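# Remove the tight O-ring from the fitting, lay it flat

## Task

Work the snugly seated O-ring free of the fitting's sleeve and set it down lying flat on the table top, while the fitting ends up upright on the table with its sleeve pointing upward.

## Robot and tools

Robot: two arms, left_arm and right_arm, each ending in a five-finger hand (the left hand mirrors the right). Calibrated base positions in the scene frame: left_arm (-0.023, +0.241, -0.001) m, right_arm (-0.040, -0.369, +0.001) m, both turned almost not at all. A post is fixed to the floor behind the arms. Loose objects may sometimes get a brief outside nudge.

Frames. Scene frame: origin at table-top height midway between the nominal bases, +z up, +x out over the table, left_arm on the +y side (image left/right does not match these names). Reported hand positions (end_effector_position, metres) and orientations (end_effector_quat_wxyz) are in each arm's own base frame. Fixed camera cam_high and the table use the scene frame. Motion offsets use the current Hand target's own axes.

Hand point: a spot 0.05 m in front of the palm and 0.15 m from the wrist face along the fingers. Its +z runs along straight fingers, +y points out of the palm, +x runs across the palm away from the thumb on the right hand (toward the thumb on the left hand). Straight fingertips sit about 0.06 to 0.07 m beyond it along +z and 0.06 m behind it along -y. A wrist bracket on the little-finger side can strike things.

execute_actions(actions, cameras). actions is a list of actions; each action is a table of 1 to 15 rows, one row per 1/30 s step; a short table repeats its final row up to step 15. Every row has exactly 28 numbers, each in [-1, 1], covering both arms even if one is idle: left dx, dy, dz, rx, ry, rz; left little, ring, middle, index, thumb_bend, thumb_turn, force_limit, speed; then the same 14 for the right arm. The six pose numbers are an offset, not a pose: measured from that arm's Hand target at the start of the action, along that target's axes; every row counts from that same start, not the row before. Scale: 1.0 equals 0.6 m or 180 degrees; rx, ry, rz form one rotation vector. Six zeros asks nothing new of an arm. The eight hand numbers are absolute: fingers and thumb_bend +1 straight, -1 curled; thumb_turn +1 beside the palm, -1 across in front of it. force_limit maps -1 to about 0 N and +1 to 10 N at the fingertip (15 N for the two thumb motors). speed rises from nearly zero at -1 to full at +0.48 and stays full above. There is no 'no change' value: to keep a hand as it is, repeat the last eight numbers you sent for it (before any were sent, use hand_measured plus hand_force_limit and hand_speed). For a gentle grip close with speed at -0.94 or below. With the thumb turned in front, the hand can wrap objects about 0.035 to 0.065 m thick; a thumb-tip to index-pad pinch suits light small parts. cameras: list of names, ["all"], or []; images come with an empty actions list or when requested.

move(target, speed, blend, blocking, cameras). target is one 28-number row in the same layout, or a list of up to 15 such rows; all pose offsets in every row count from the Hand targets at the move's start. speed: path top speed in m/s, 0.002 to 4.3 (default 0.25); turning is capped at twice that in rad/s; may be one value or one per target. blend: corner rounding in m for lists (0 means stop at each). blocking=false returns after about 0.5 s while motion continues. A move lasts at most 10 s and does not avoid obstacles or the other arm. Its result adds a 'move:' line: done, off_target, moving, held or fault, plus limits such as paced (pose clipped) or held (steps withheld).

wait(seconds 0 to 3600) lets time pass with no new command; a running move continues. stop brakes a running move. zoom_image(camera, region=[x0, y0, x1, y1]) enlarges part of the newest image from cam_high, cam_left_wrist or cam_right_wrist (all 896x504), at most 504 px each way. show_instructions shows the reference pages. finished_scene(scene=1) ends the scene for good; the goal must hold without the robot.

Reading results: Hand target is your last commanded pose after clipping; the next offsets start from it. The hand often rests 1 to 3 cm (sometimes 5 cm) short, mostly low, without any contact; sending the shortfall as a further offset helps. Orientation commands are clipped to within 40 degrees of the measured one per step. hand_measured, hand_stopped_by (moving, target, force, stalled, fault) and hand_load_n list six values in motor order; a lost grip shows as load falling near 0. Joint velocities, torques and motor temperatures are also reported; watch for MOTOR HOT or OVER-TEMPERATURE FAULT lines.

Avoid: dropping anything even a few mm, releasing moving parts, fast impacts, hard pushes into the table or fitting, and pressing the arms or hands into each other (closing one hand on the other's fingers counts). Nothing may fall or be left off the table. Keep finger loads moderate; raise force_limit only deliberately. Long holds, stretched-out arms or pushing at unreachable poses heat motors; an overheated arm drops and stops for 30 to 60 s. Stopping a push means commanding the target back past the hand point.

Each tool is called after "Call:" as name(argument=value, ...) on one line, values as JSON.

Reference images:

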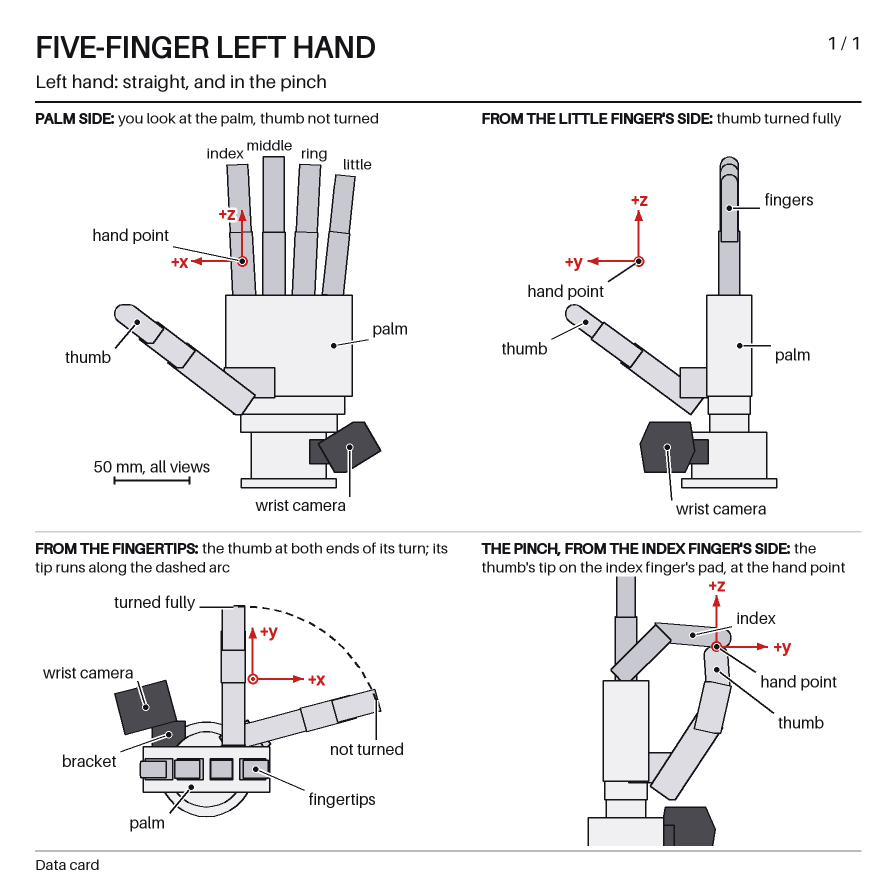

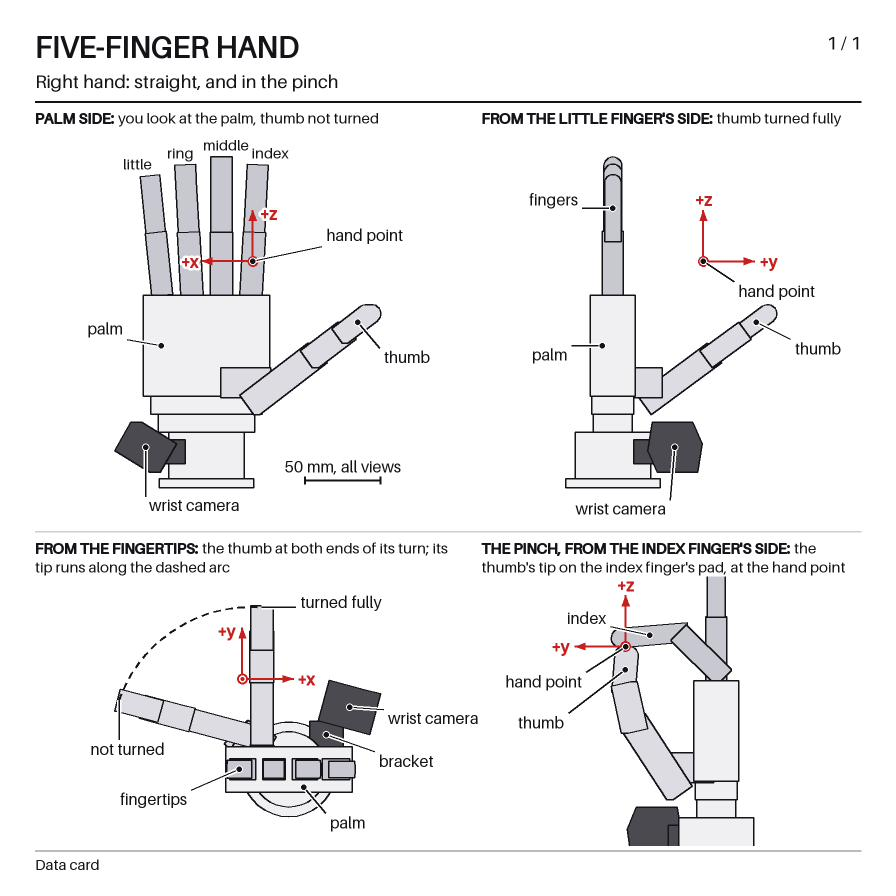

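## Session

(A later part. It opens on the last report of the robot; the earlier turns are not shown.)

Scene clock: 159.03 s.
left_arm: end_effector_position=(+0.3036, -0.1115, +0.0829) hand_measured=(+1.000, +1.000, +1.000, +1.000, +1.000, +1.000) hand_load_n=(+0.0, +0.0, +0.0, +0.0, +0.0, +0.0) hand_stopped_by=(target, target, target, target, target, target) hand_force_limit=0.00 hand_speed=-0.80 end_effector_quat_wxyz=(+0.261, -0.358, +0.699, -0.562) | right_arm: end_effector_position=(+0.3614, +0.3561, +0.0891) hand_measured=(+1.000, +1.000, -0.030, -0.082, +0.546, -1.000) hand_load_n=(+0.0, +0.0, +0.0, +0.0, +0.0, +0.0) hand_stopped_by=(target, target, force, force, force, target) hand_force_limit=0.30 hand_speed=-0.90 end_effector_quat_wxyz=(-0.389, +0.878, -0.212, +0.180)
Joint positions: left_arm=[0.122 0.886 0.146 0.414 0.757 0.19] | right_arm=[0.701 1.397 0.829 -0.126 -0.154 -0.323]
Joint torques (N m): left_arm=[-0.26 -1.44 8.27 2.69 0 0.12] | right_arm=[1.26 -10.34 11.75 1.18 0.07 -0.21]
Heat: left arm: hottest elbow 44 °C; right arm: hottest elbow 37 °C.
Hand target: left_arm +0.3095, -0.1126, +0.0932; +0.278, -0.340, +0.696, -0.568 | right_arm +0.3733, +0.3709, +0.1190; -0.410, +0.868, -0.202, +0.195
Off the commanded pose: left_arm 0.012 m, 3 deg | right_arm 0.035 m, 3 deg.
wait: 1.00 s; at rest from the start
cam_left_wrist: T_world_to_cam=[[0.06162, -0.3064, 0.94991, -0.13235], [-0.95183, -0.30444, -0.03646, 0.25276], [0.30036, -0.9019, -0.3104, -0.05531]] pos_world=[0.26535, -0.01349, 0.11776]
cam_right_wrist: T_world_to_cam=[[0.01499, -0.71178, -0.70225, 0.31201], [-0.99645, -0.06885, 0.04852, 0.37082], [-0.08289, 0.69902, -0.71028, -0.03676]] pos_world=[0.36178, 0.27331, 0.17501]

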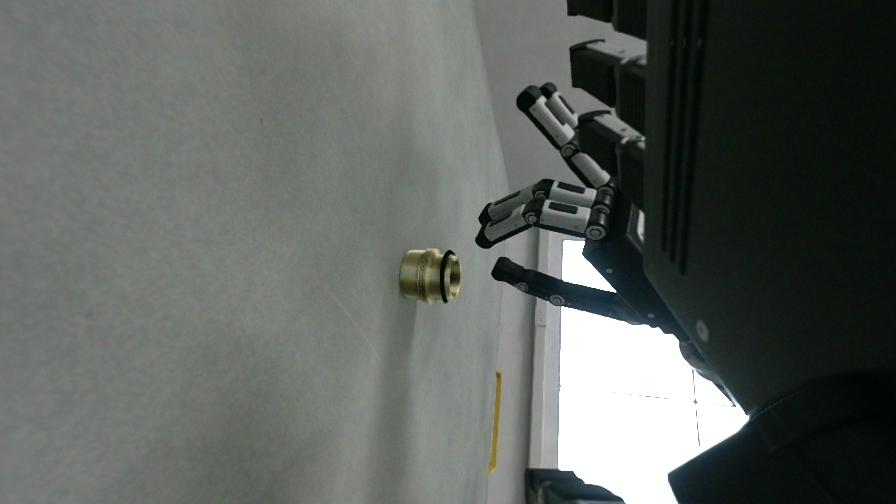

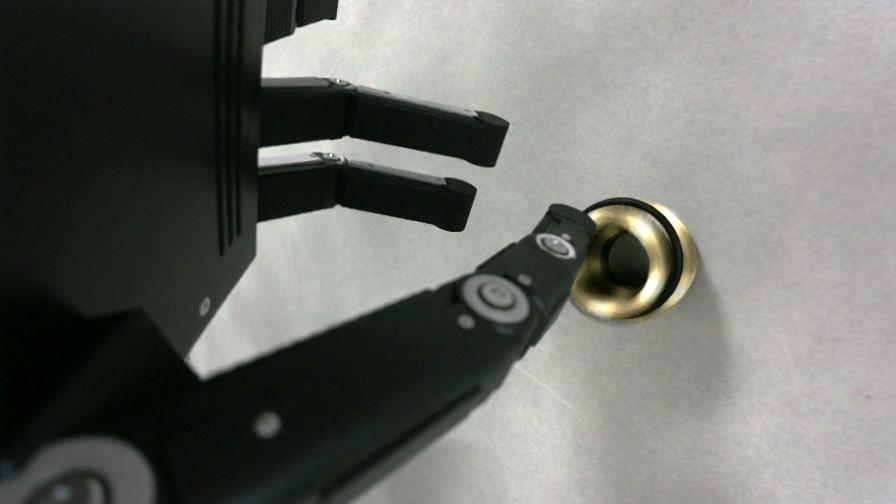

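Call:
move(target=[0,0,0,0,0,0,1,1,1,1,1,1,0,-0.8,-0.019,0.0902,-0.0192,0,0,0,1,1,0.25,0.2,0.95,-1,0.3,-0.5], speed=0.07, cameras=["cam_left_wrist","cam_right_wrist"])

Call:
zoom_image(camera="cam_left_wrist", region=[370, 200, 530, 340])

Call:
zoom_image(camera="cam_right_wrist", region=[440, 90, 700, 310])

Scene clock: 161.77 s.
left_arm: end_effector_position=(+0.3036, -0.1115, +0.0829) hand_measured=(+1.000, +1.000, +1.000, +1.000, +1.000, +1.000) hand_load_n=(+0.0, +0.0, +0.0, +0.0, +0.0, -0.5) hand_stopped_by=(target, target, target, target, target, target) hand_force_limit=0.00 hand_speed=-0.80 end_effector_quat_wxyz=(+0.261, -0.358, +0.699, -0.562) | right_arm: end_effector_position=(+0.3392, +0.3373, +0.0685) hand_measured=(+1.000, +1.000, +0.250, +0.200, +0.950, -1.000) hand_load_n=(+0.0, +0.0, +0.0, +0.0, +0.0, +0.0) hand_stopped_by=(target, target, target, target, target, target) hand_force_limit=0.30 hand_speed=-0.50 end_effector_quat_wxyz=(-0.396, +0.876, -0.209, +0.180)
Joint positions: left_arm=[0.122 0.886 0.146 0.414 0.757 0.19] | right_arm=[0.696 1.356 0.716 -0.042 -0.166 -0.326]
Joint torques (N m): left_arm=[-0.56 -1.61 8.23 2.88 0.04 0.16] | right_arm=[0.03 -9.47 7.58 2.22 -0.15 -0.32]
Heat: left arm: hottest elbow 44 °C; right arm: hottest elbow 37 °C.
Hand target: left_arm +0.3095, -0.1126, +0.0932; +0.278, -0.340, +0.696, -0.568 | right_arm +0.3476, +0.3379, +0.0811; -0.410, +0.868, -0.202, +0.195
Off the commanded pose: left_arm 0.012 m, 3 deg | right_arm 0.015 m, 3 deg.
move: off_target (right_arm)
cam_left_wrist: T_world_to_cam=[[0.06162, -0.3064, 0.94991, -0.13235], [-0.95183, -0.30444, -0.03646, 0.25276], [0.30036, -0.9019, -0.3104, -0.05531]] pos_world=[0.26535, -0.01349, 0.11776]
cam_right_wrist: T_world_to_cam=[[0.02424, -0.70287, -0.71091, 0.27889], [-0.99623, -0.07622, 0.04139, 0.35127], [-0.08328, 0.70722, -0.70207, -0.04336]] pos_world=[0.33958, 0.25347, 0.15329]

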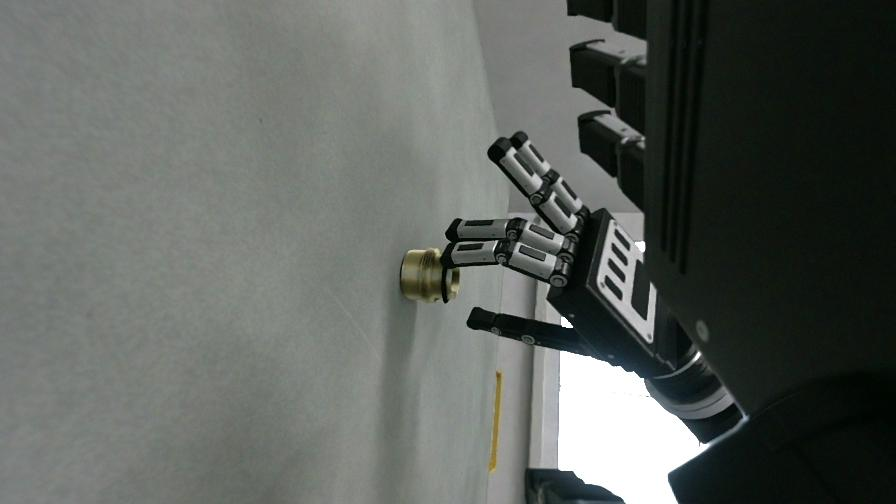

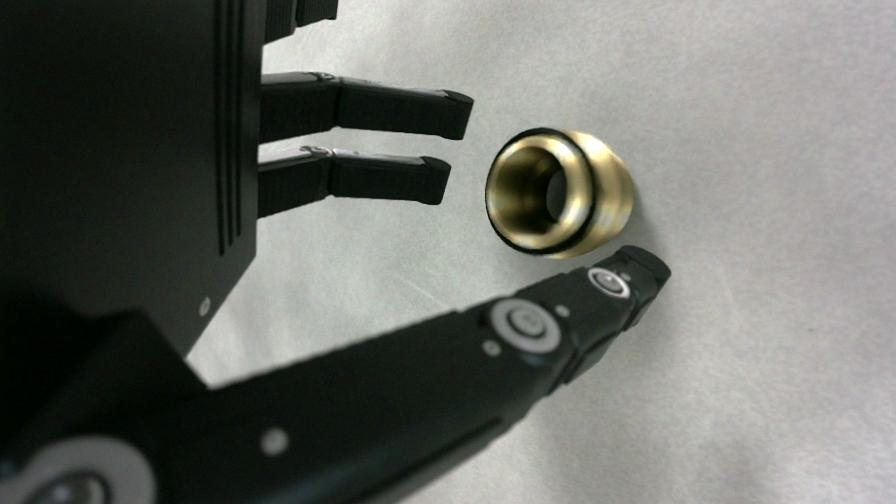

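Scaled by 3.150.

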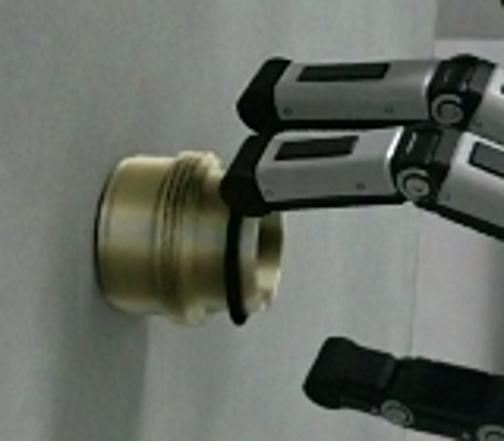

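Scaled by 1.938.

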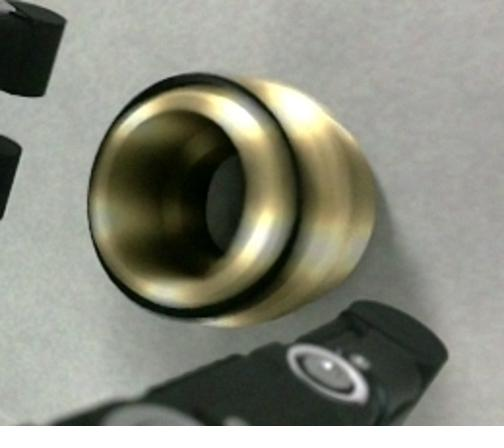

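Call:
move(target=[0,0,0,0,0,0,1,1,1,1,1,1,0,-0.8,-0.0042,0.0278,0.0208,0,0,0,1,1,0.25,0.2,0.9,-1,0.3,-0.5], speed=0.05, cameras=["cam_left_wrist","cam_right_wrist"])

Call:
zoom_image(camera="cam_left_wrist", region=[370, 200, 530, 340])

Call:
zoom_image(camera="cam_right_wrist", region=[400, 90, 680, 310])

Scene clock: 163.37 s.
left_arm: end_effector_position=(+0.3036, -0.1115, +0.0829) hand_measured=(+1.000, +1.000, +1.000, +1.000, +1.000, +1.000) hand_load_n=(+0.0, +0.0, +0.0, +0.0, +0.0, -0.5) hand_stopped_by=(target, target, target, target, target, target) hand_force_limit=0.00 hand_speed=-0.80 end_effector_quat_wxyz=(+0.261, -0.358, +0.699, -0.562) | right_arm: end_effector_position=(+0.3413, +0.3383, +0.0596) hand_measured=(+1.000, +1.000, +0.250, +0.200, +0.900, -1.000) hand_load_n=(+0.0, +0.0, +0.0, +0.0, +0.0, +0.0) hand_stopped_by=(target, target, target, target, target, target) hand_force_limit=0.30 hand_speed=-0.50 end_effector_quat_wxyz=(-0.405, +0.871, -0.207, +0.187)
Joint positions: left_arm=[0.122 0.886 0.146 0.414 0.757 0.19] | right_arm=[0.694 1.374 0.69 0.029 -0.167 -0.328]
Joint torques (N m): left_arm=[-0.67 -1.14 8.12 2.88 0.01 0.15] | right_arm=[0.03 -7.53 7.36 2.26 -0.15 -0.32]
Heat: left arm: hottest elbow 44 °C; right arm: hottest elbow 37 °C.
Hand target: left_arm +0.3095, -0.1126, +0.0932; +0.278, -0.340, +0.696, -0.568 | right_arm +0.3486, +0.3374, +0.0601; -0.410, +0.868, -0.202, +0.195
Off the commanded pose: left_arm 0.012 m, 3 deg | right_arm 0.007 m, 1 deg.
move: done
cam_left_wrist: T_world_to_cam=[[0.06162, -0.3064, 0.94991, -0.13235], [-0.95183, -0.30444, -0.03646, 0.25276], [0.30036, -0.9019, -0.3104, -0.05531]] pos_world=[0.26535, -0.01349, 0.11776]
cam_right_wrist: T_world_to_cam=[[0.03928, -0.69092, -0.72186, 0.26478], [-0.99681, -0.07738, 0.01983, 0.35568], [-0.06955, 0.71877, -0.69176, -0.05933]] pos_world=[0.34001, 0.25311, 0.14304]

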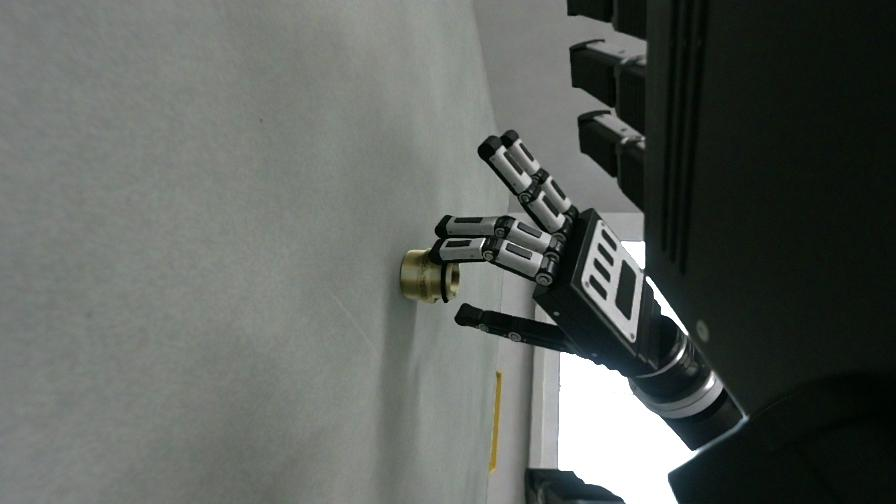

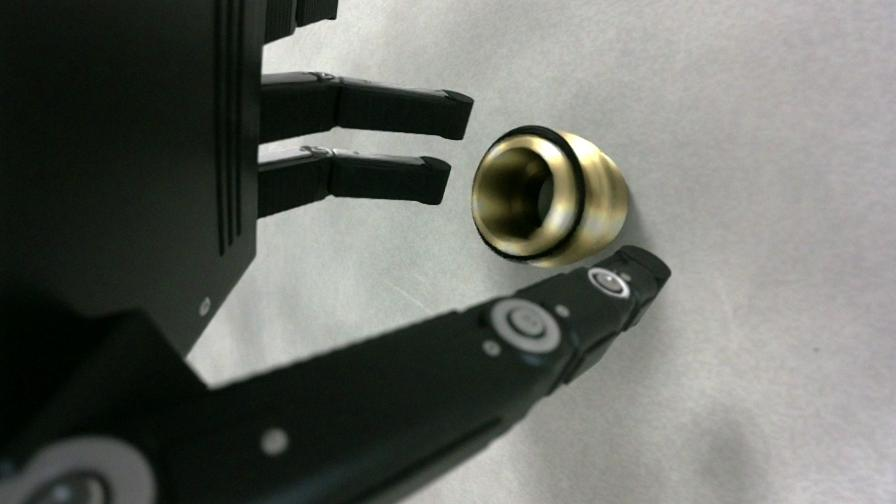

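Scaled by 3.150.

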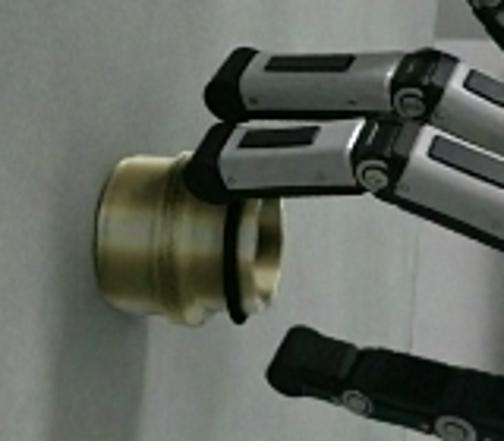

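Scaled by 1.800.

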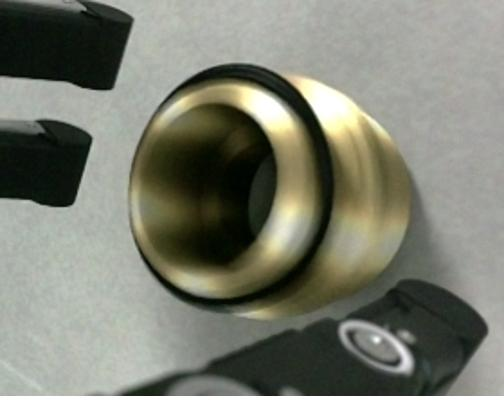

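Call:
move(target=[0,0,0,0,0,0,1,1,1,1,1,1,0,-0.8,-0.0003,0.0088,0.0105,0,0,0,1,1,0.15,0.1,0.85,-1,0.3,-0.5], speed=0.05, cameras=["cam_left_wrist","cam_right_wrist"])

Call:
zoom_image(camera="cam_left_wrist", region=[370, 200, 530, 340])

Call:
zoom_image(camera="cam_right_wrist", region=[400, 90, 680, 310])

Scene clock: 164.63 s.
left_arm: end_effector_position=(+0.3036, -0.1115, +0.0829) hand_measured=(+1.000, +1.000, +1.000, +1.000, +1.000, +1.000) hand_load_n=(+0.0, +0.0, +0.0, +0.0, +0.0, -0.5) hand_stopped_by=(target, target, target, target, target, target) hand_force_limit=0.00 hand_speed=-0.80 end_effector_quat_wxyz=(+0.261, -0.358, +0.699, -0.562) | right_arm: end_effector_position=(+0.3430, +0.3392, +0.0521) hand_measured=(+1.000, +1.000, +0.150, +0.100, +0.850, -1.000) hand_load_n=(+0.0, +0.0, +0.0, +0.0, +0.0, +0.0) hand_stopped_by=(target, target, target, target, target, target) hand_force_limit=0.30 hand_speed=-0.50 end_effector_quat_wxyz=(-0.405, +0.871, -0.207, +0.187)
Joint positions: left_arm=[0.122 0.886 0.146 0.414 0.757 0.19] | right_arm=[0.693 1.396 0.685 0.055 -0.169 -0.328]
Joint torques (N m): left_arm=[-0.67 -1.79 8.24 2.76 0.05 0.15] | right_arm=[0.03 -7.65 7.21 2.26 -0.15 -0.32]
Heat: left arm: hottest elbow 44 °C; right arm: hottest elbow 37 °C.
Hand target: left_arm +0.3095, -0.1126, +0.0932; +0.278, -0.340, +0.696, -0.568 | right_arm +0.3506, +0.3384, +0.0522; -0.410, +0.868, -0.202, +0.195
Off the commanded pose: left_arm 0.012 m, 3 deg | right_arm 0.008 m, 1 deg.
move: done
cam_left_wrist: T_world_to_cam=[[0.06162, -0.3064, 0.94991, -0.13235], [-0.95183, -0.30444, -0.03646, 0.25276], [0.30036, -0.9019, -0.3104, -0.05531]] pos_world=[0.26535, -0.01349, 0.11776]
cam_right_wrist: T_world_to_cam=[[0.03859, -0.69041, -0.72239, 0.25995], [-0.99682, -0.07699, 0.02034, 0.35752], [-0.06966, 0.71931, -0.69119, -0.06522]] pos_world=[0.34181, 0.25391, 0.13544]

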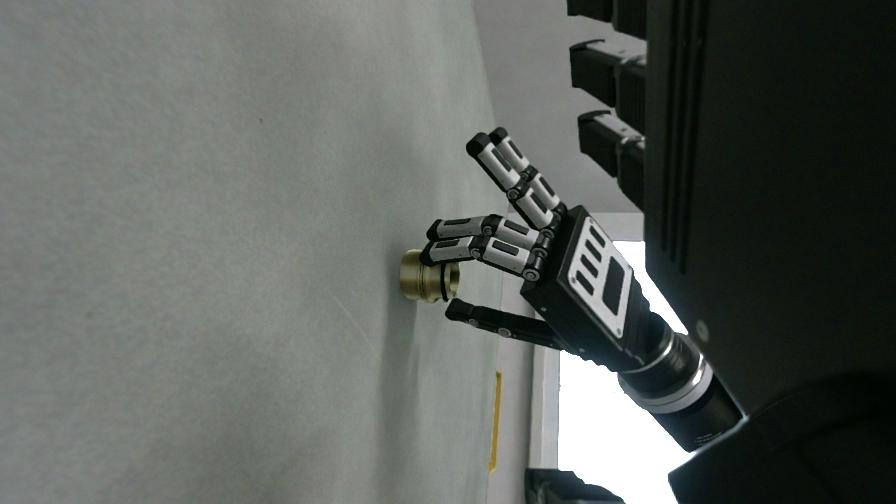

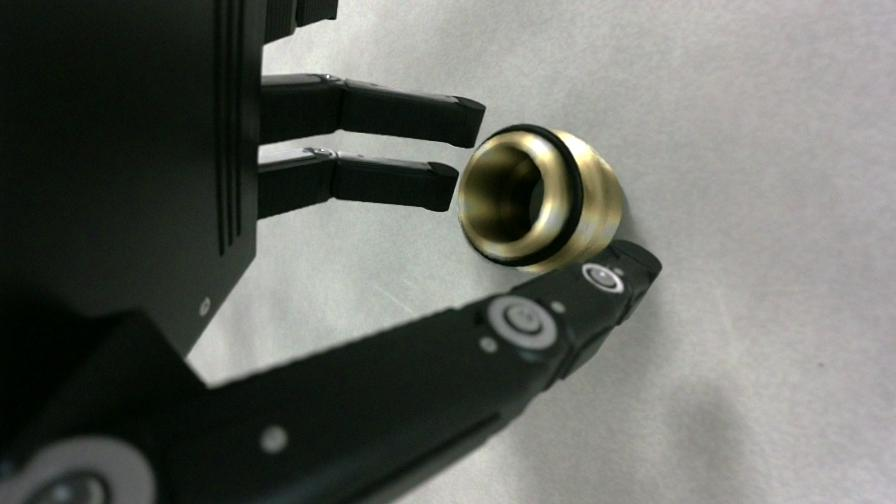

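Scaled by 3.150.

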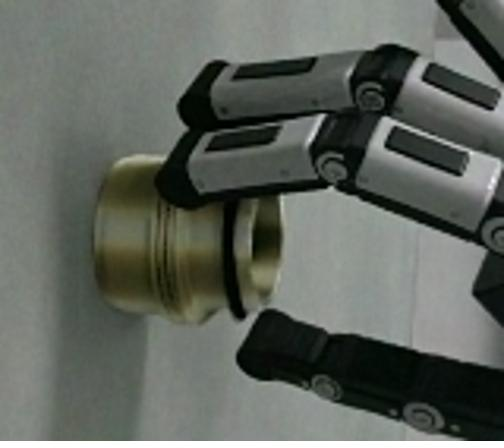

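Scaled by 1.800.

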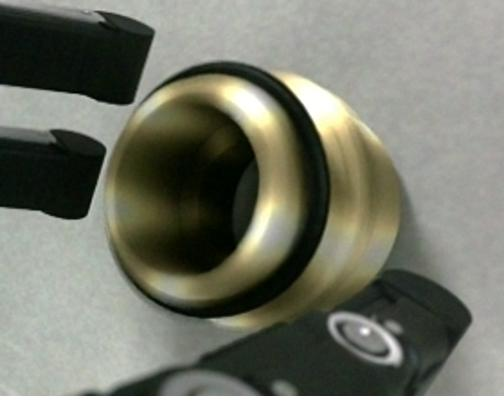

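Call:
move(target=[0,0,0,0,0,0,1,1,1,1,1,1,0,-0.8,-0.0015,0.006,0.0017,0,0,0,1,1,0.15,0.1,0.8,-1,0.3,-0.5], speed=0.05, cameras=["cam_left_wrist","cam_right_wrist"])

Call:
zoom_image(camera="cam_left_wrist", region=[370, 200, 510, 320])

Scene clock: 167.17 s.
left_arm: end_effector_position=(+0.3036, -0.1115, +0.0829) hand_measured=(+1.000, +1.000, +1.000, +1.000, +1.000, +1.000) hand_load_n=(+0.0, +0.0, +0.0, +0.0, +0.0, +0.0) hand_stopped_by=(target, target, target, target, target, target) hand_force_limit=0.00 hand_speed=-0.80 end_effector_quat_wxyz=(+0.261, -0.358, +0.699, -0.562) | right_arm: end_effector_position=(+0.3427, +0.3387, +0.0492) hand_measured=(+1.000, +1.000, +0.150, +0.100, +0.800, -1.000) hand_load_n=(+0.0, +0.0, +0.0, +0.0, +0.0, +0.5) hand_stopped_by=(target, target, target, target, target, target) hand_force_limit=0.30 hand_speed=-0.50 end_effector_quat_wxyz=(-0.406, +0.870, -0.206, +0.188)
Joint positions: left_arm=[0.122 0.886 0.146 0.414 0.757 0.19] | right_arm=[0.693 1.4 0.679 0.067 -0.169 -0.33]
Joint torques (N m): left_arm=[-0.73 -1.2 8.24 2.93 0.03 0.11] | right_arm=[0.03 -7.53 7.09 2.26 -0.15 -0.32]
Heat: left arm: hottest elbow 43 °C; right arm: hottest elbow 37 °C.
Hand target: left_arm +0.3095, -0.1126, +0.0932; +0.278, -0.340, +0.696, -0.568 | right_arm +0.3497, +0.3374, +0.0486; -0.410, +0.868, -0.202, +0.195
Off the commanded pose: left_arm 0.012 m, 3 deg | right_arm 0.007 m, 1 deg.
move: done
cam_left_wrist: T_world_to_cam=[[0.06162, -0.3064, 0.94991, -0.13235], [-0.95183, -0.30444, -0.03646, 0.25276], [0.30036, -0.9019, -0.3104, -0.05531]] pos_world=[0.26535, -0.01349, 0.11776]
cam_right_wrist: T_world_to_cam=[[0.04079, -0.69022, -0.72245, 0.25681], [-0.99679, -0.07794, 0.01818, 0.35756], [-0.06885, 0.71939, -0.69119, -0.06726]] pos_world=[0.34131, 0.25351, 0.13254]

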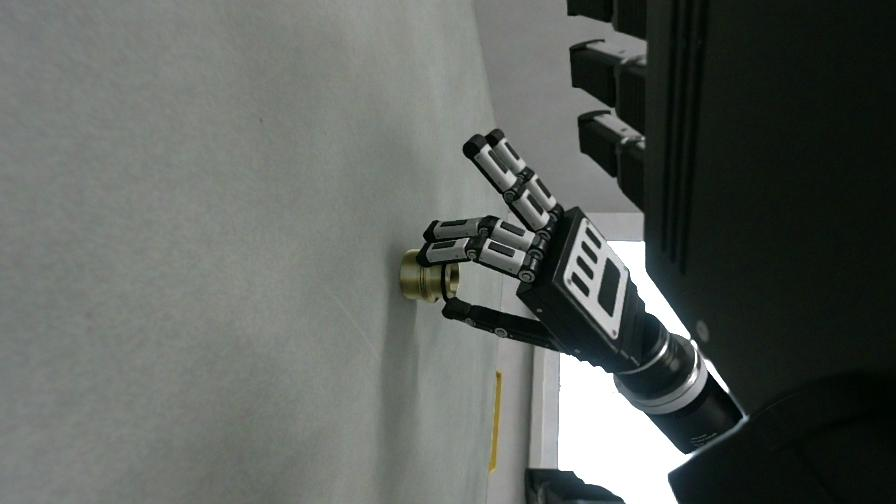

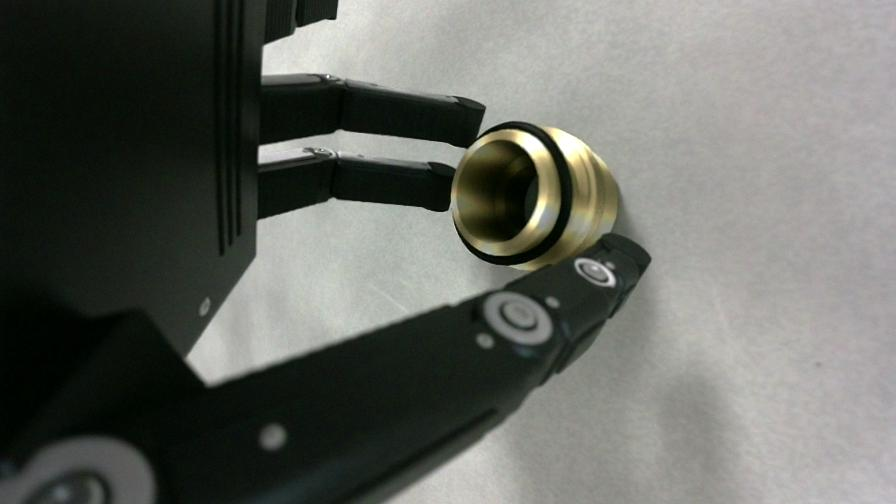

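Scaled by 3.600.

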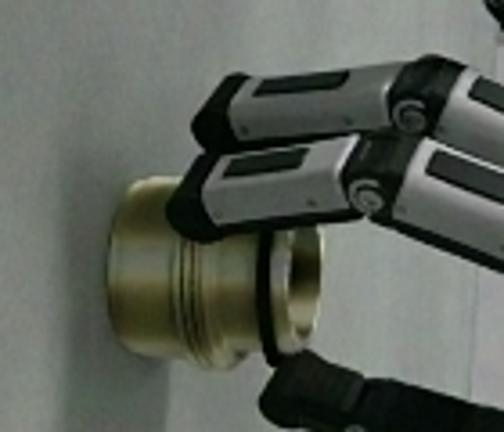

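Call:
move(target=[0,0,0,0,0,0,1,1,1,1,1,1,0,-0.8,0,0,0,0,0,0,1,1,-0.1,-0.15,0.62,-1,-0.7,-0.85], speed=0.05, cameras=["cam_left_wrist","cam_right_wrist"])

Call:
zoom_image(camera="cam_left_wrist", region=[370, 200, 510, 320])

Scene clock: 168.70 s.
left_arm: end_effector_position=(+0.3036, -0.1115, +0.0829) hand_measured=(+1.000, +1.000, +1.000, +1.000, +1.000, +1.000) hand_load_n=(+0.0, +0.0, +0.0, +0.0, +0.0, +0.0) hand_stopped_by=(target, target, target, target, target, target) hand_force_limit=0.00 hand_speed=-0.80 end_effector_quat_wxyz=(+0.261, -0.358, +0.699, -0.562) | right_arm: end_effector_position=(+0.3427, +0.3410, +0.0514) hand_measured=(+1.000, +1.000, -0.056, -0.120, +0.688, -1.000) hand_load_n=(+0.0, +0.0, +1.5, +2.5, +2.0, +0.0) hand_stopped_by=(target, target, force, force, force, target) hand_force_limit=-0.70 hand_speed=-0.85 end_effector_quat_wxyz=(-0.411, +0.869, -0.203, +0.187)
Joint positions: left_arm=[0.122 0.886 0.146 0.414 0.757 0.19] | right_arm=[0.693 1.399 0.679 0.075 -0.178 -0.33]
Joint torques (N m): left_arm=[-0.32 -1.49 8.27 2.84 0.01 0.12] | right_arm=[0.03 -7.53 7.09 2.03 -0.03 -0.32]
Heat: left arm: hottest elbow 43 °C; right arm: hottest elbow 37 °C.
Hand target: left_arm +0.3095, -0.1126, +0.0932; +0.278, -0.340, +0.696, -0.568 | right_arm +0.3497, +0.3374, +0.0486; -0.410, +0.868, -0.202, +0.195
Off the commanded pose: left_arm 0.012 m, 3 deg | right_arm 0.008 m, 1 deg.
move: done
cam_left_wrist: T_world_to_cam=[[0.06162, -0.3064, 0.94991, -0.13235], [-0.95183, -0.30444, -0.03646, 0.25276], [0.30036, -0.9019, -0.3104, -0.05531]] pos_world=[0.26535, -0.01349, 0.11776]
cam_right_wrist: T_world_to_cam=[[0.04842, -0.68248, -0.7293, 0.25507], [-0.99625, -0.08544, 0.01382, 0.36025], [-0.07174, 0.72589, -0.68405, -0.0689]] pos_world=[0.34161, 0.25487, 0.13392]

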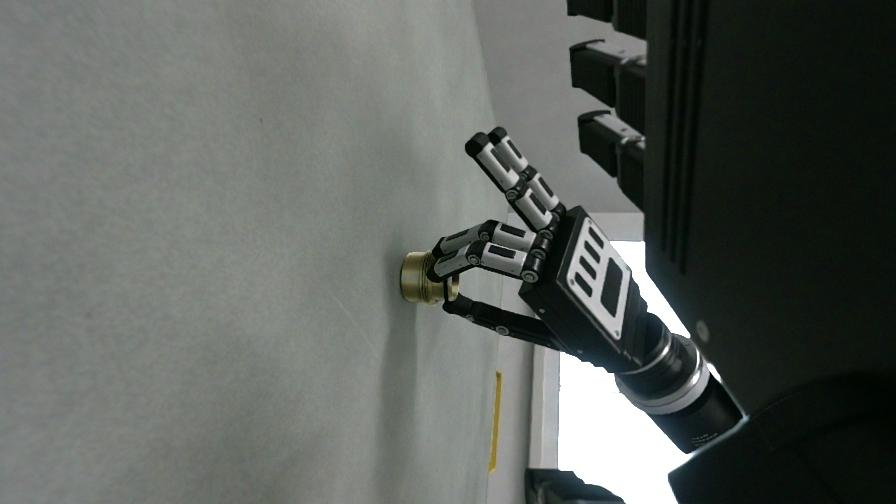

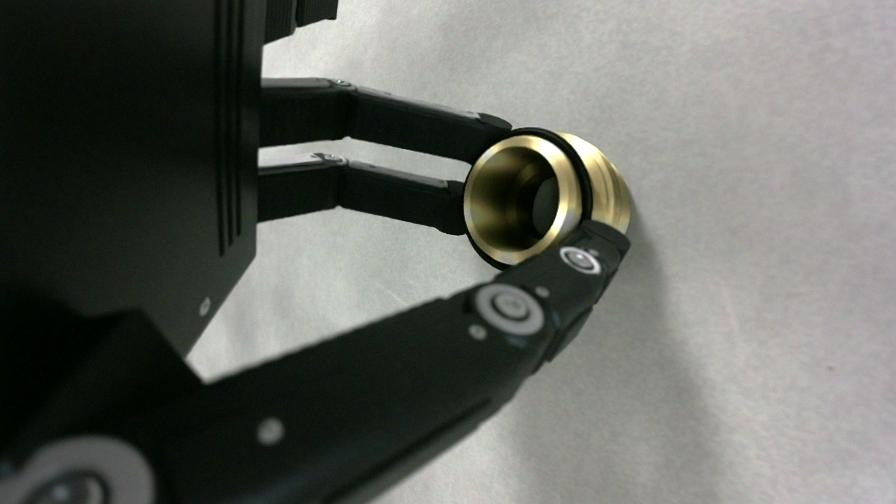

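Scaled by 3.600.

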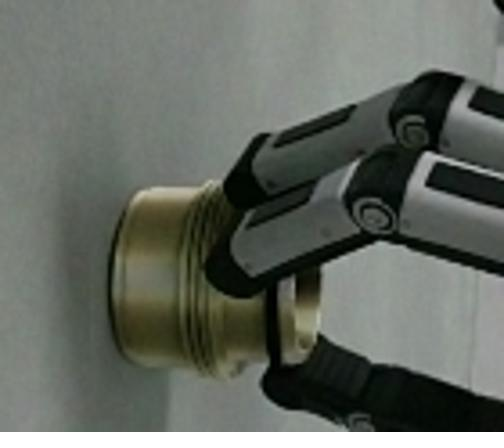

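Call:
move(target=[0,0,0,0,0,0,1,1,1,1,1,1,0,-0.8,0,0,0,0,0,0,1,1,-0.3,-0.35,0.5,-1,0.1,-0.9], speed=0.05, cameras=["cam_left_wrist","cam_right_wrist"])

Call:
zoom_image(camera="cam_left_wrist", region=[370, 200, 510, 320])

Call:
zoom_image(camera="cam_right_wrist", region=[400, 90, 680, 310])

Scene clock: 169.80 s.
left_arm: end_effector_position=(+0.3036, -0.1115, +0.0829) hand_measured=(+1.000, +1.000, +1.000, +1.000, +1.000, +1.000) hand_load_n=(+0.0, +0.0, +0.0, +0.0, +0.0, -0.5) hand_stopped_by=(target, target, target, target, target, target) hand_force_limit=0.00 hand_speed=-0.80 end_effector_quat_wxyz=(+0.261, -0.358, +0.699, -0.562) | right_arm: end_effector_position=(+0.3429, +0.3412, +0.0517) hand_measured=(+1.000, +1.000, -0.102, -0.174, +0.670, -1.000) hand_load_n=(+0.0, +0.0, +5.5, +6.0, +8.5, +0.0) hand_stopped_by=(target, target, force, force, force, target) hand_force_limit=0.10 hand_speed=-0.90 end_effector_quat_wxyz=(-0.412, +0.868, -0.203, +0.187)
Joint positions: left_arm=[0.122 0.886 0.146 0.414 0.757 0.19] | right_arm=[0.693 1.399 0.679 0.076 -0.178 -0.33]
Joint torques (N m): left_arm=[-0.44 -1.85 8.13 2.92 0.05 0.15] | right_arm=[0.03 -7.53 7.09 1.95 -0.03 -0.32]
Heat: left arm: hottest elbow 43 °C; right arm: hottest elbow 37 °C.
Hand target: left_arm +0.3095, -0.1126, +0.0932; +0.278, -0.340, +0.696, -0.568 | right_arm +0.3497, +0.3374, +0.0486; -0.410, +0.868, -0.202, +0.195
Off the commanded pose: left_arm 0.012 m, 3 deg | right_arm 0.008 m, 1 deg.
move: done
cam_left_wrist: T_world_to_cam=[[0.06162, -0.3064, 0.94991, -0.13235], [-0.95183, -0.30444, -0.03646, 0.25276], [0.30036, -0.9019, -0.3104, -0.05531]] pos_world=[0.26535, -0.01349, 0.11776]
cam_right_wrist: T_world_to_cam=[[0.04923, -0.68177, -0.72991, 0.2549], [-0.99626, -0.08542, 0.01259, 0.36062], [-0.07094, 0.72656, -0.68343, -0.06935]] pos_world=[0.34181, 0.25497, 0.13412]

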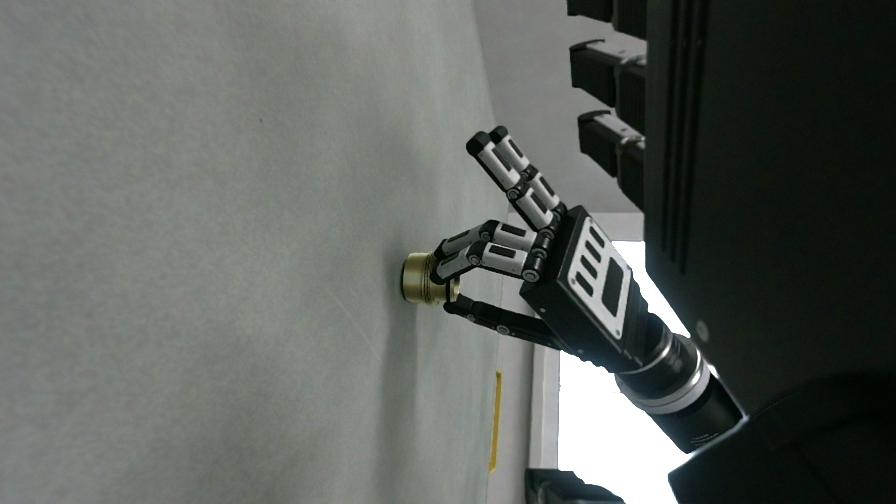

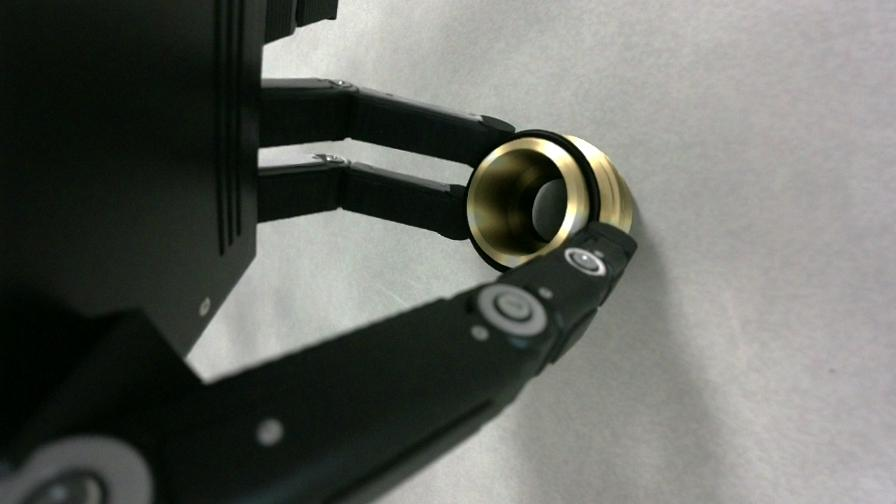

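Scaled by 3.600.

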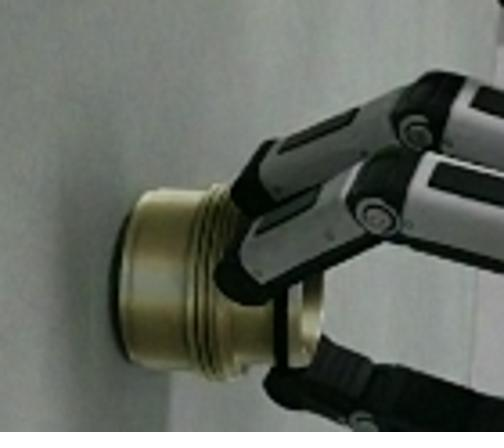

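Scaled by 1.800.

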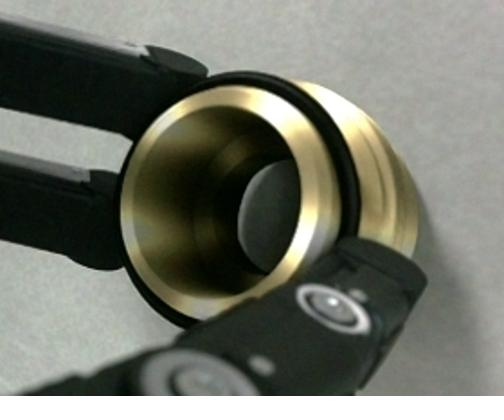

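Call:
move(target=[0,0,0,0,0,0,1,1,1,1,1,1,0,-0.8,0.005,-0.0263,-0.008,0,0,0,1,1,-0.3,-0.35,0.5,-1,0.1,-0.9], speed=0.04, cameras=["cam_left_wrist"])

Call:
zoom_image(camera="cam_left_wrist", region=[370, 200, 510, 320])

Scene clock: 171.23 s.
left_arm: end_effector_position=(+0.3036, -0.1115, +0.0829) hand_measured=(+1.000, +1.000, +1.000, +1.000, +1.000, +1.000) hand_load_n=(+0.0, +0.0, +0.0, +0.0, +0.0, +0.0) hand_stopped_by=(target, target, target, target, target, target) hand_force_limit=0.00 hand_speed=-0.80 end_effector_quat_wxyz=(+0.261, -0.358, +0.699, -0.562) | right_arm: end_effector_position=(+0.3418, +0.3403, +0.0511) hand_measured=(+1.000, +1.000, -0.102, -0.174, +0.670, -1.000) hand_load_n=(+0.0, +0.0, +6.0, +5.5, +8.5, +0.0) hand_stopped_by=(target, target, force, force, force, target) hand_force_limit=0.10 hand_speed=-0.90 end_effector_quat_wxyz=(-0.407, +0.871, -0.204, +0.184)
Joint positions: left_arm=[0.122 0.886 0.146 0.414 0.757 0.19] | right_arm=[0.693 1.399 0.685 0.056 -0.178 -0.33]
Joint torques (N m): left_arm=[-0.79 -1.08 8.12 2.82 0.04 0.16] | right_arm=[0.38 -9 9.31 0.77 0.11 -0.3]
Heat: left arm: hottest elbow 43 °C; right arm: hottest elbow 37 °C.
Hand target: left_arm +0.3095, -0.1126, +0.0932; +0.278, -0.340, +0.696, -0.568 | right_arm +0.3528, +0.3420, +0.0644; -0.410, +0.868, -0.202, +0.195
Off the commanded pose: left_arm 0.012 m, 3 deg | right_arm 0.017 m, 1 deg.
move: off_target (right_arm)
cam_left_wrist: T_world_to_cam=[[0.06162, -0.3064, 0.94991, -0.13235], [-0.95183, -0.30444, -0.03646, 0.25276], [0.30036, -0.9019, -0.3104, -0.05531]] pos_world=[0.26535, -0.01349, 0.11776]

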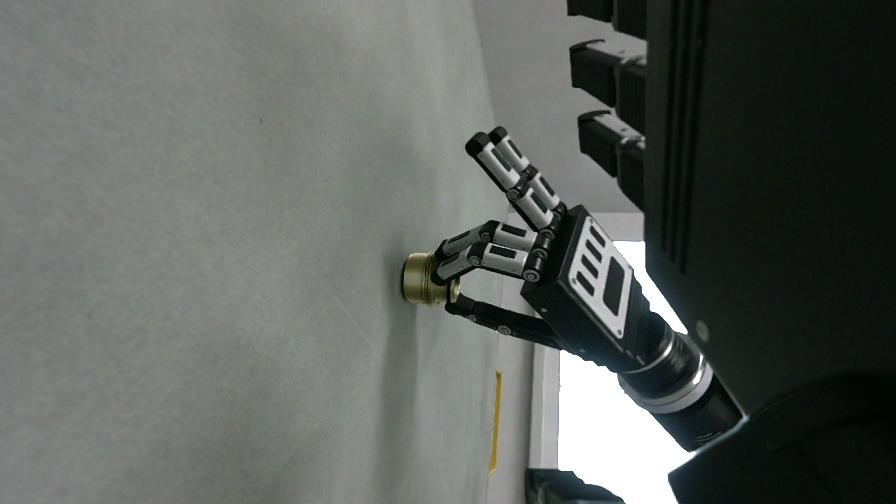

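Scaled by 3.600.

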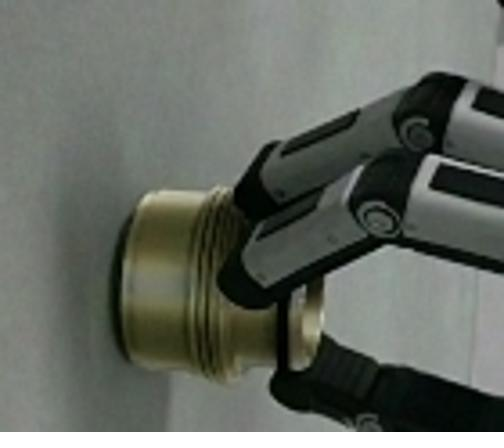

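Call:
move(target=[0,0,0,0,0,0,1,1,1,1,1,1,0,-0.8,0.003,-0.0176,-0.007,0,0,0,1,1,-0.3,-0.35,0.5,-1,0.1,-0.9], speed=0.04, cameras=["cam_left_wrist"])

Call:
zoom_image(camera="cam_left_wrist", region=[370, 200, 510, 320])

Scene clock: 172.43 s.
left_arm: end_effector_position=(+0.3036, -0.1115, +0.0829) hand_measured=(+1.000, +1.000, +1.000, +1.000, +1.000, +1.000) hand_load_n=(+0.0, +0.0, +0.0, -0.5, +0.0, -0.5) hand_stopped_by=(target, target, target, target, target, target) hand_force_limit=0.00 hand_speed=-0.80 end_effector_quat_wxyz=(+0.261, -0.358, +0.699, -0.562) | right_arm: end_effector_position=(+0.3422, +0.3378, +0.0559) hand_measured=(+1.000, +1.000, -0.102, -0.174, +0.670, -1.000) hand_load_n=(+0.0, +0.0, +5.0, +4.0, +6.5, +0.0) hand_stopped_by=(target, target, force, force, force, target) hand_force_limit=0.10 hand_speed=-0.90 end_effector_quat_wxyz=(-0.399, +0.875, -0.205, +0.184)
Joint positions: left_arm=[0.122 0.886 0.146 0.414 0.757 0.19] | right_arm=[0.693 1.387 0.699 0.015 -0.169 -0.336]
Joint torques (N m): left_arm=[-0.79 -1.44 8.28 2.92 0.04 0.16] | right_arm=[0.62 -9.29 10.14 0.92 0.07 -0.27]
Heat: left arm: hottest elbow 43 °C; right arm: hottest elbow 37 °C.
Hand target: left_arm +0.3095, -0.1126, +0.0932; +0.278, -0.340, +0.696, -0.568 | right_arm +0.3542, +0.3446, +0.0755; -0.410, +0.868, -0.202, +0.195
Off the commanded pose: left_arm 0.012 m, 3 deg | right_arm 0.024 m, 2 deg.
move: off_target (right_arm)
cam_left_wrist: T_world_to_cam=[[0.06162, -0.3064, 0.94991, -0.13235], [-0.95183, -0.30444, -0.03646, 0.25276], [0.30036, -0.9019, -0.3104, -0.05531]] pos_world=[0.26535, -0.01349, 0.11776]

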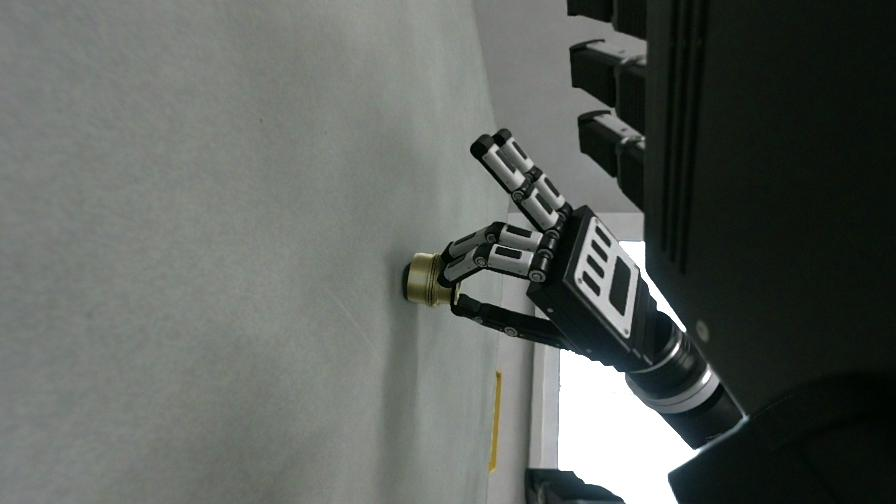

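Scaled by 3.600.

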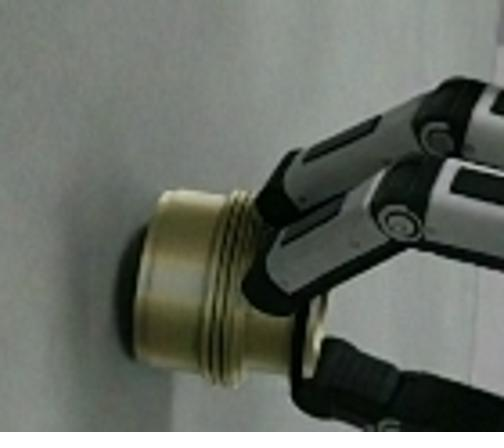

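Call:
move(target=[0,0,0,0,0,0,1,1,1,1,1,1,0,-0.8,-0.003,0.0176,0.009,0,0,0,1,1,-0.3,-0.35,0.5,-1,0.1,-0.9], speed=0.03, cameras=["cam_left_wrist"])

Call:
zoom_image(camera="cam_left_wrist", region=[370, 200, 510, 320])

Scene clock: 173.57 s.
left_arm: end_effector_position=(+0.3036, -0.1115, +0.0829) hand_measured=(+1.000, +1.000, +1.000, +1.000, +1.000, +1.000) hand_load_n=(+0.0, +0.0, +0.0, +0.0, +0.0, -0.5) hand_stopped_by=(target, target, target, target, target, target) hand_force_limit=0.00 hand_speed=-0.80 end_effector_quat_wxyz=(+0.261, -0.358, +0.699, -0.562) | right_arm: end_effector_position=(+0.3427, +0.3383, +0.0564) hand_measured=(+1.000, +1.000, -0.102, -0.174, +0.670, -1.000) hand_load_n=(+0.0, +0.0, +5.0, +3.0, +6.0, +1.0) hand_stopped_by=(target, target, force, force, force, target) hand_force_limit=0.10 hand_speed=-0.90 end_effector_quat_wxyz=(-0.400, +0.874, -0.205, +0.185)
Joint positions: left_arm=[0.122 0.886 0.146 0.414 0.757 0.19] | right_arm=[0.693 1.387 0.699 0.018 -0.169 -0.334]
Joint torques (N m): left_arm=[-0.03 -1.03 8.21 2.8 0.03 0.15] | right_arm=[0.38 -7.82 8.49 2.22 -0.01 -0.29]
Heat: left arm: hottest elbow 43 °C; right arm: hottest elbow 37 °C.
Hand target: left_arm +0.3095, -0.1126, +0.0932; +0.278, -0.340, +0.696, -0.568 | right_arm +0.3534, +0.3428, +0.0637; -0.410, +0.868, -0.202, +0.195
Off the commanded pose: left_arm 0.012 m, 3 deg | right_arm 0.014 m, 2 deg.
move: off_target (right_arm)
cam_left_wrist: T_world_to_cam=[[0.06162, -0.3064, 0.94991, -0.13235], [-0.95183, -0.30444, -0.03646, 0.25276], [0.30036, -0.9019, -0.3104, -0.05531]] pos_world=[0.26535, -0.01349, 0.11776]

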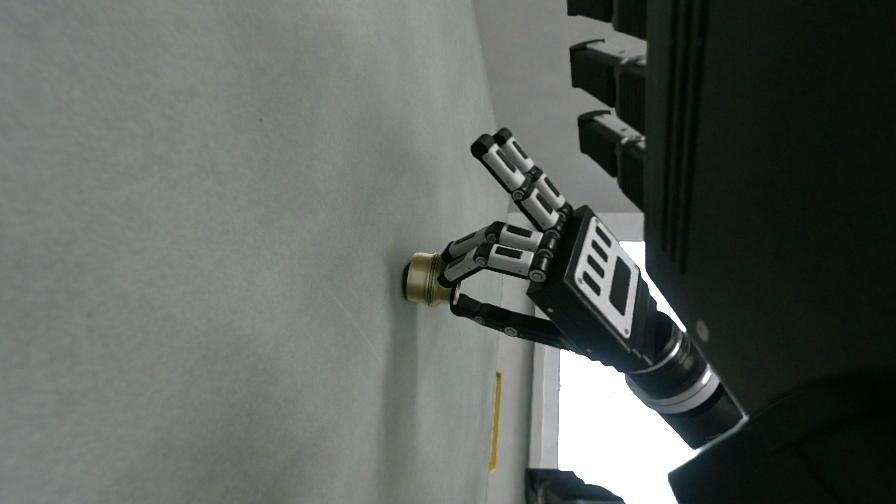

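Scaled by 3.600.

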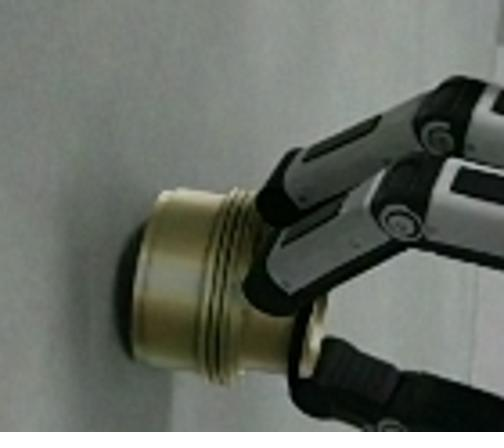

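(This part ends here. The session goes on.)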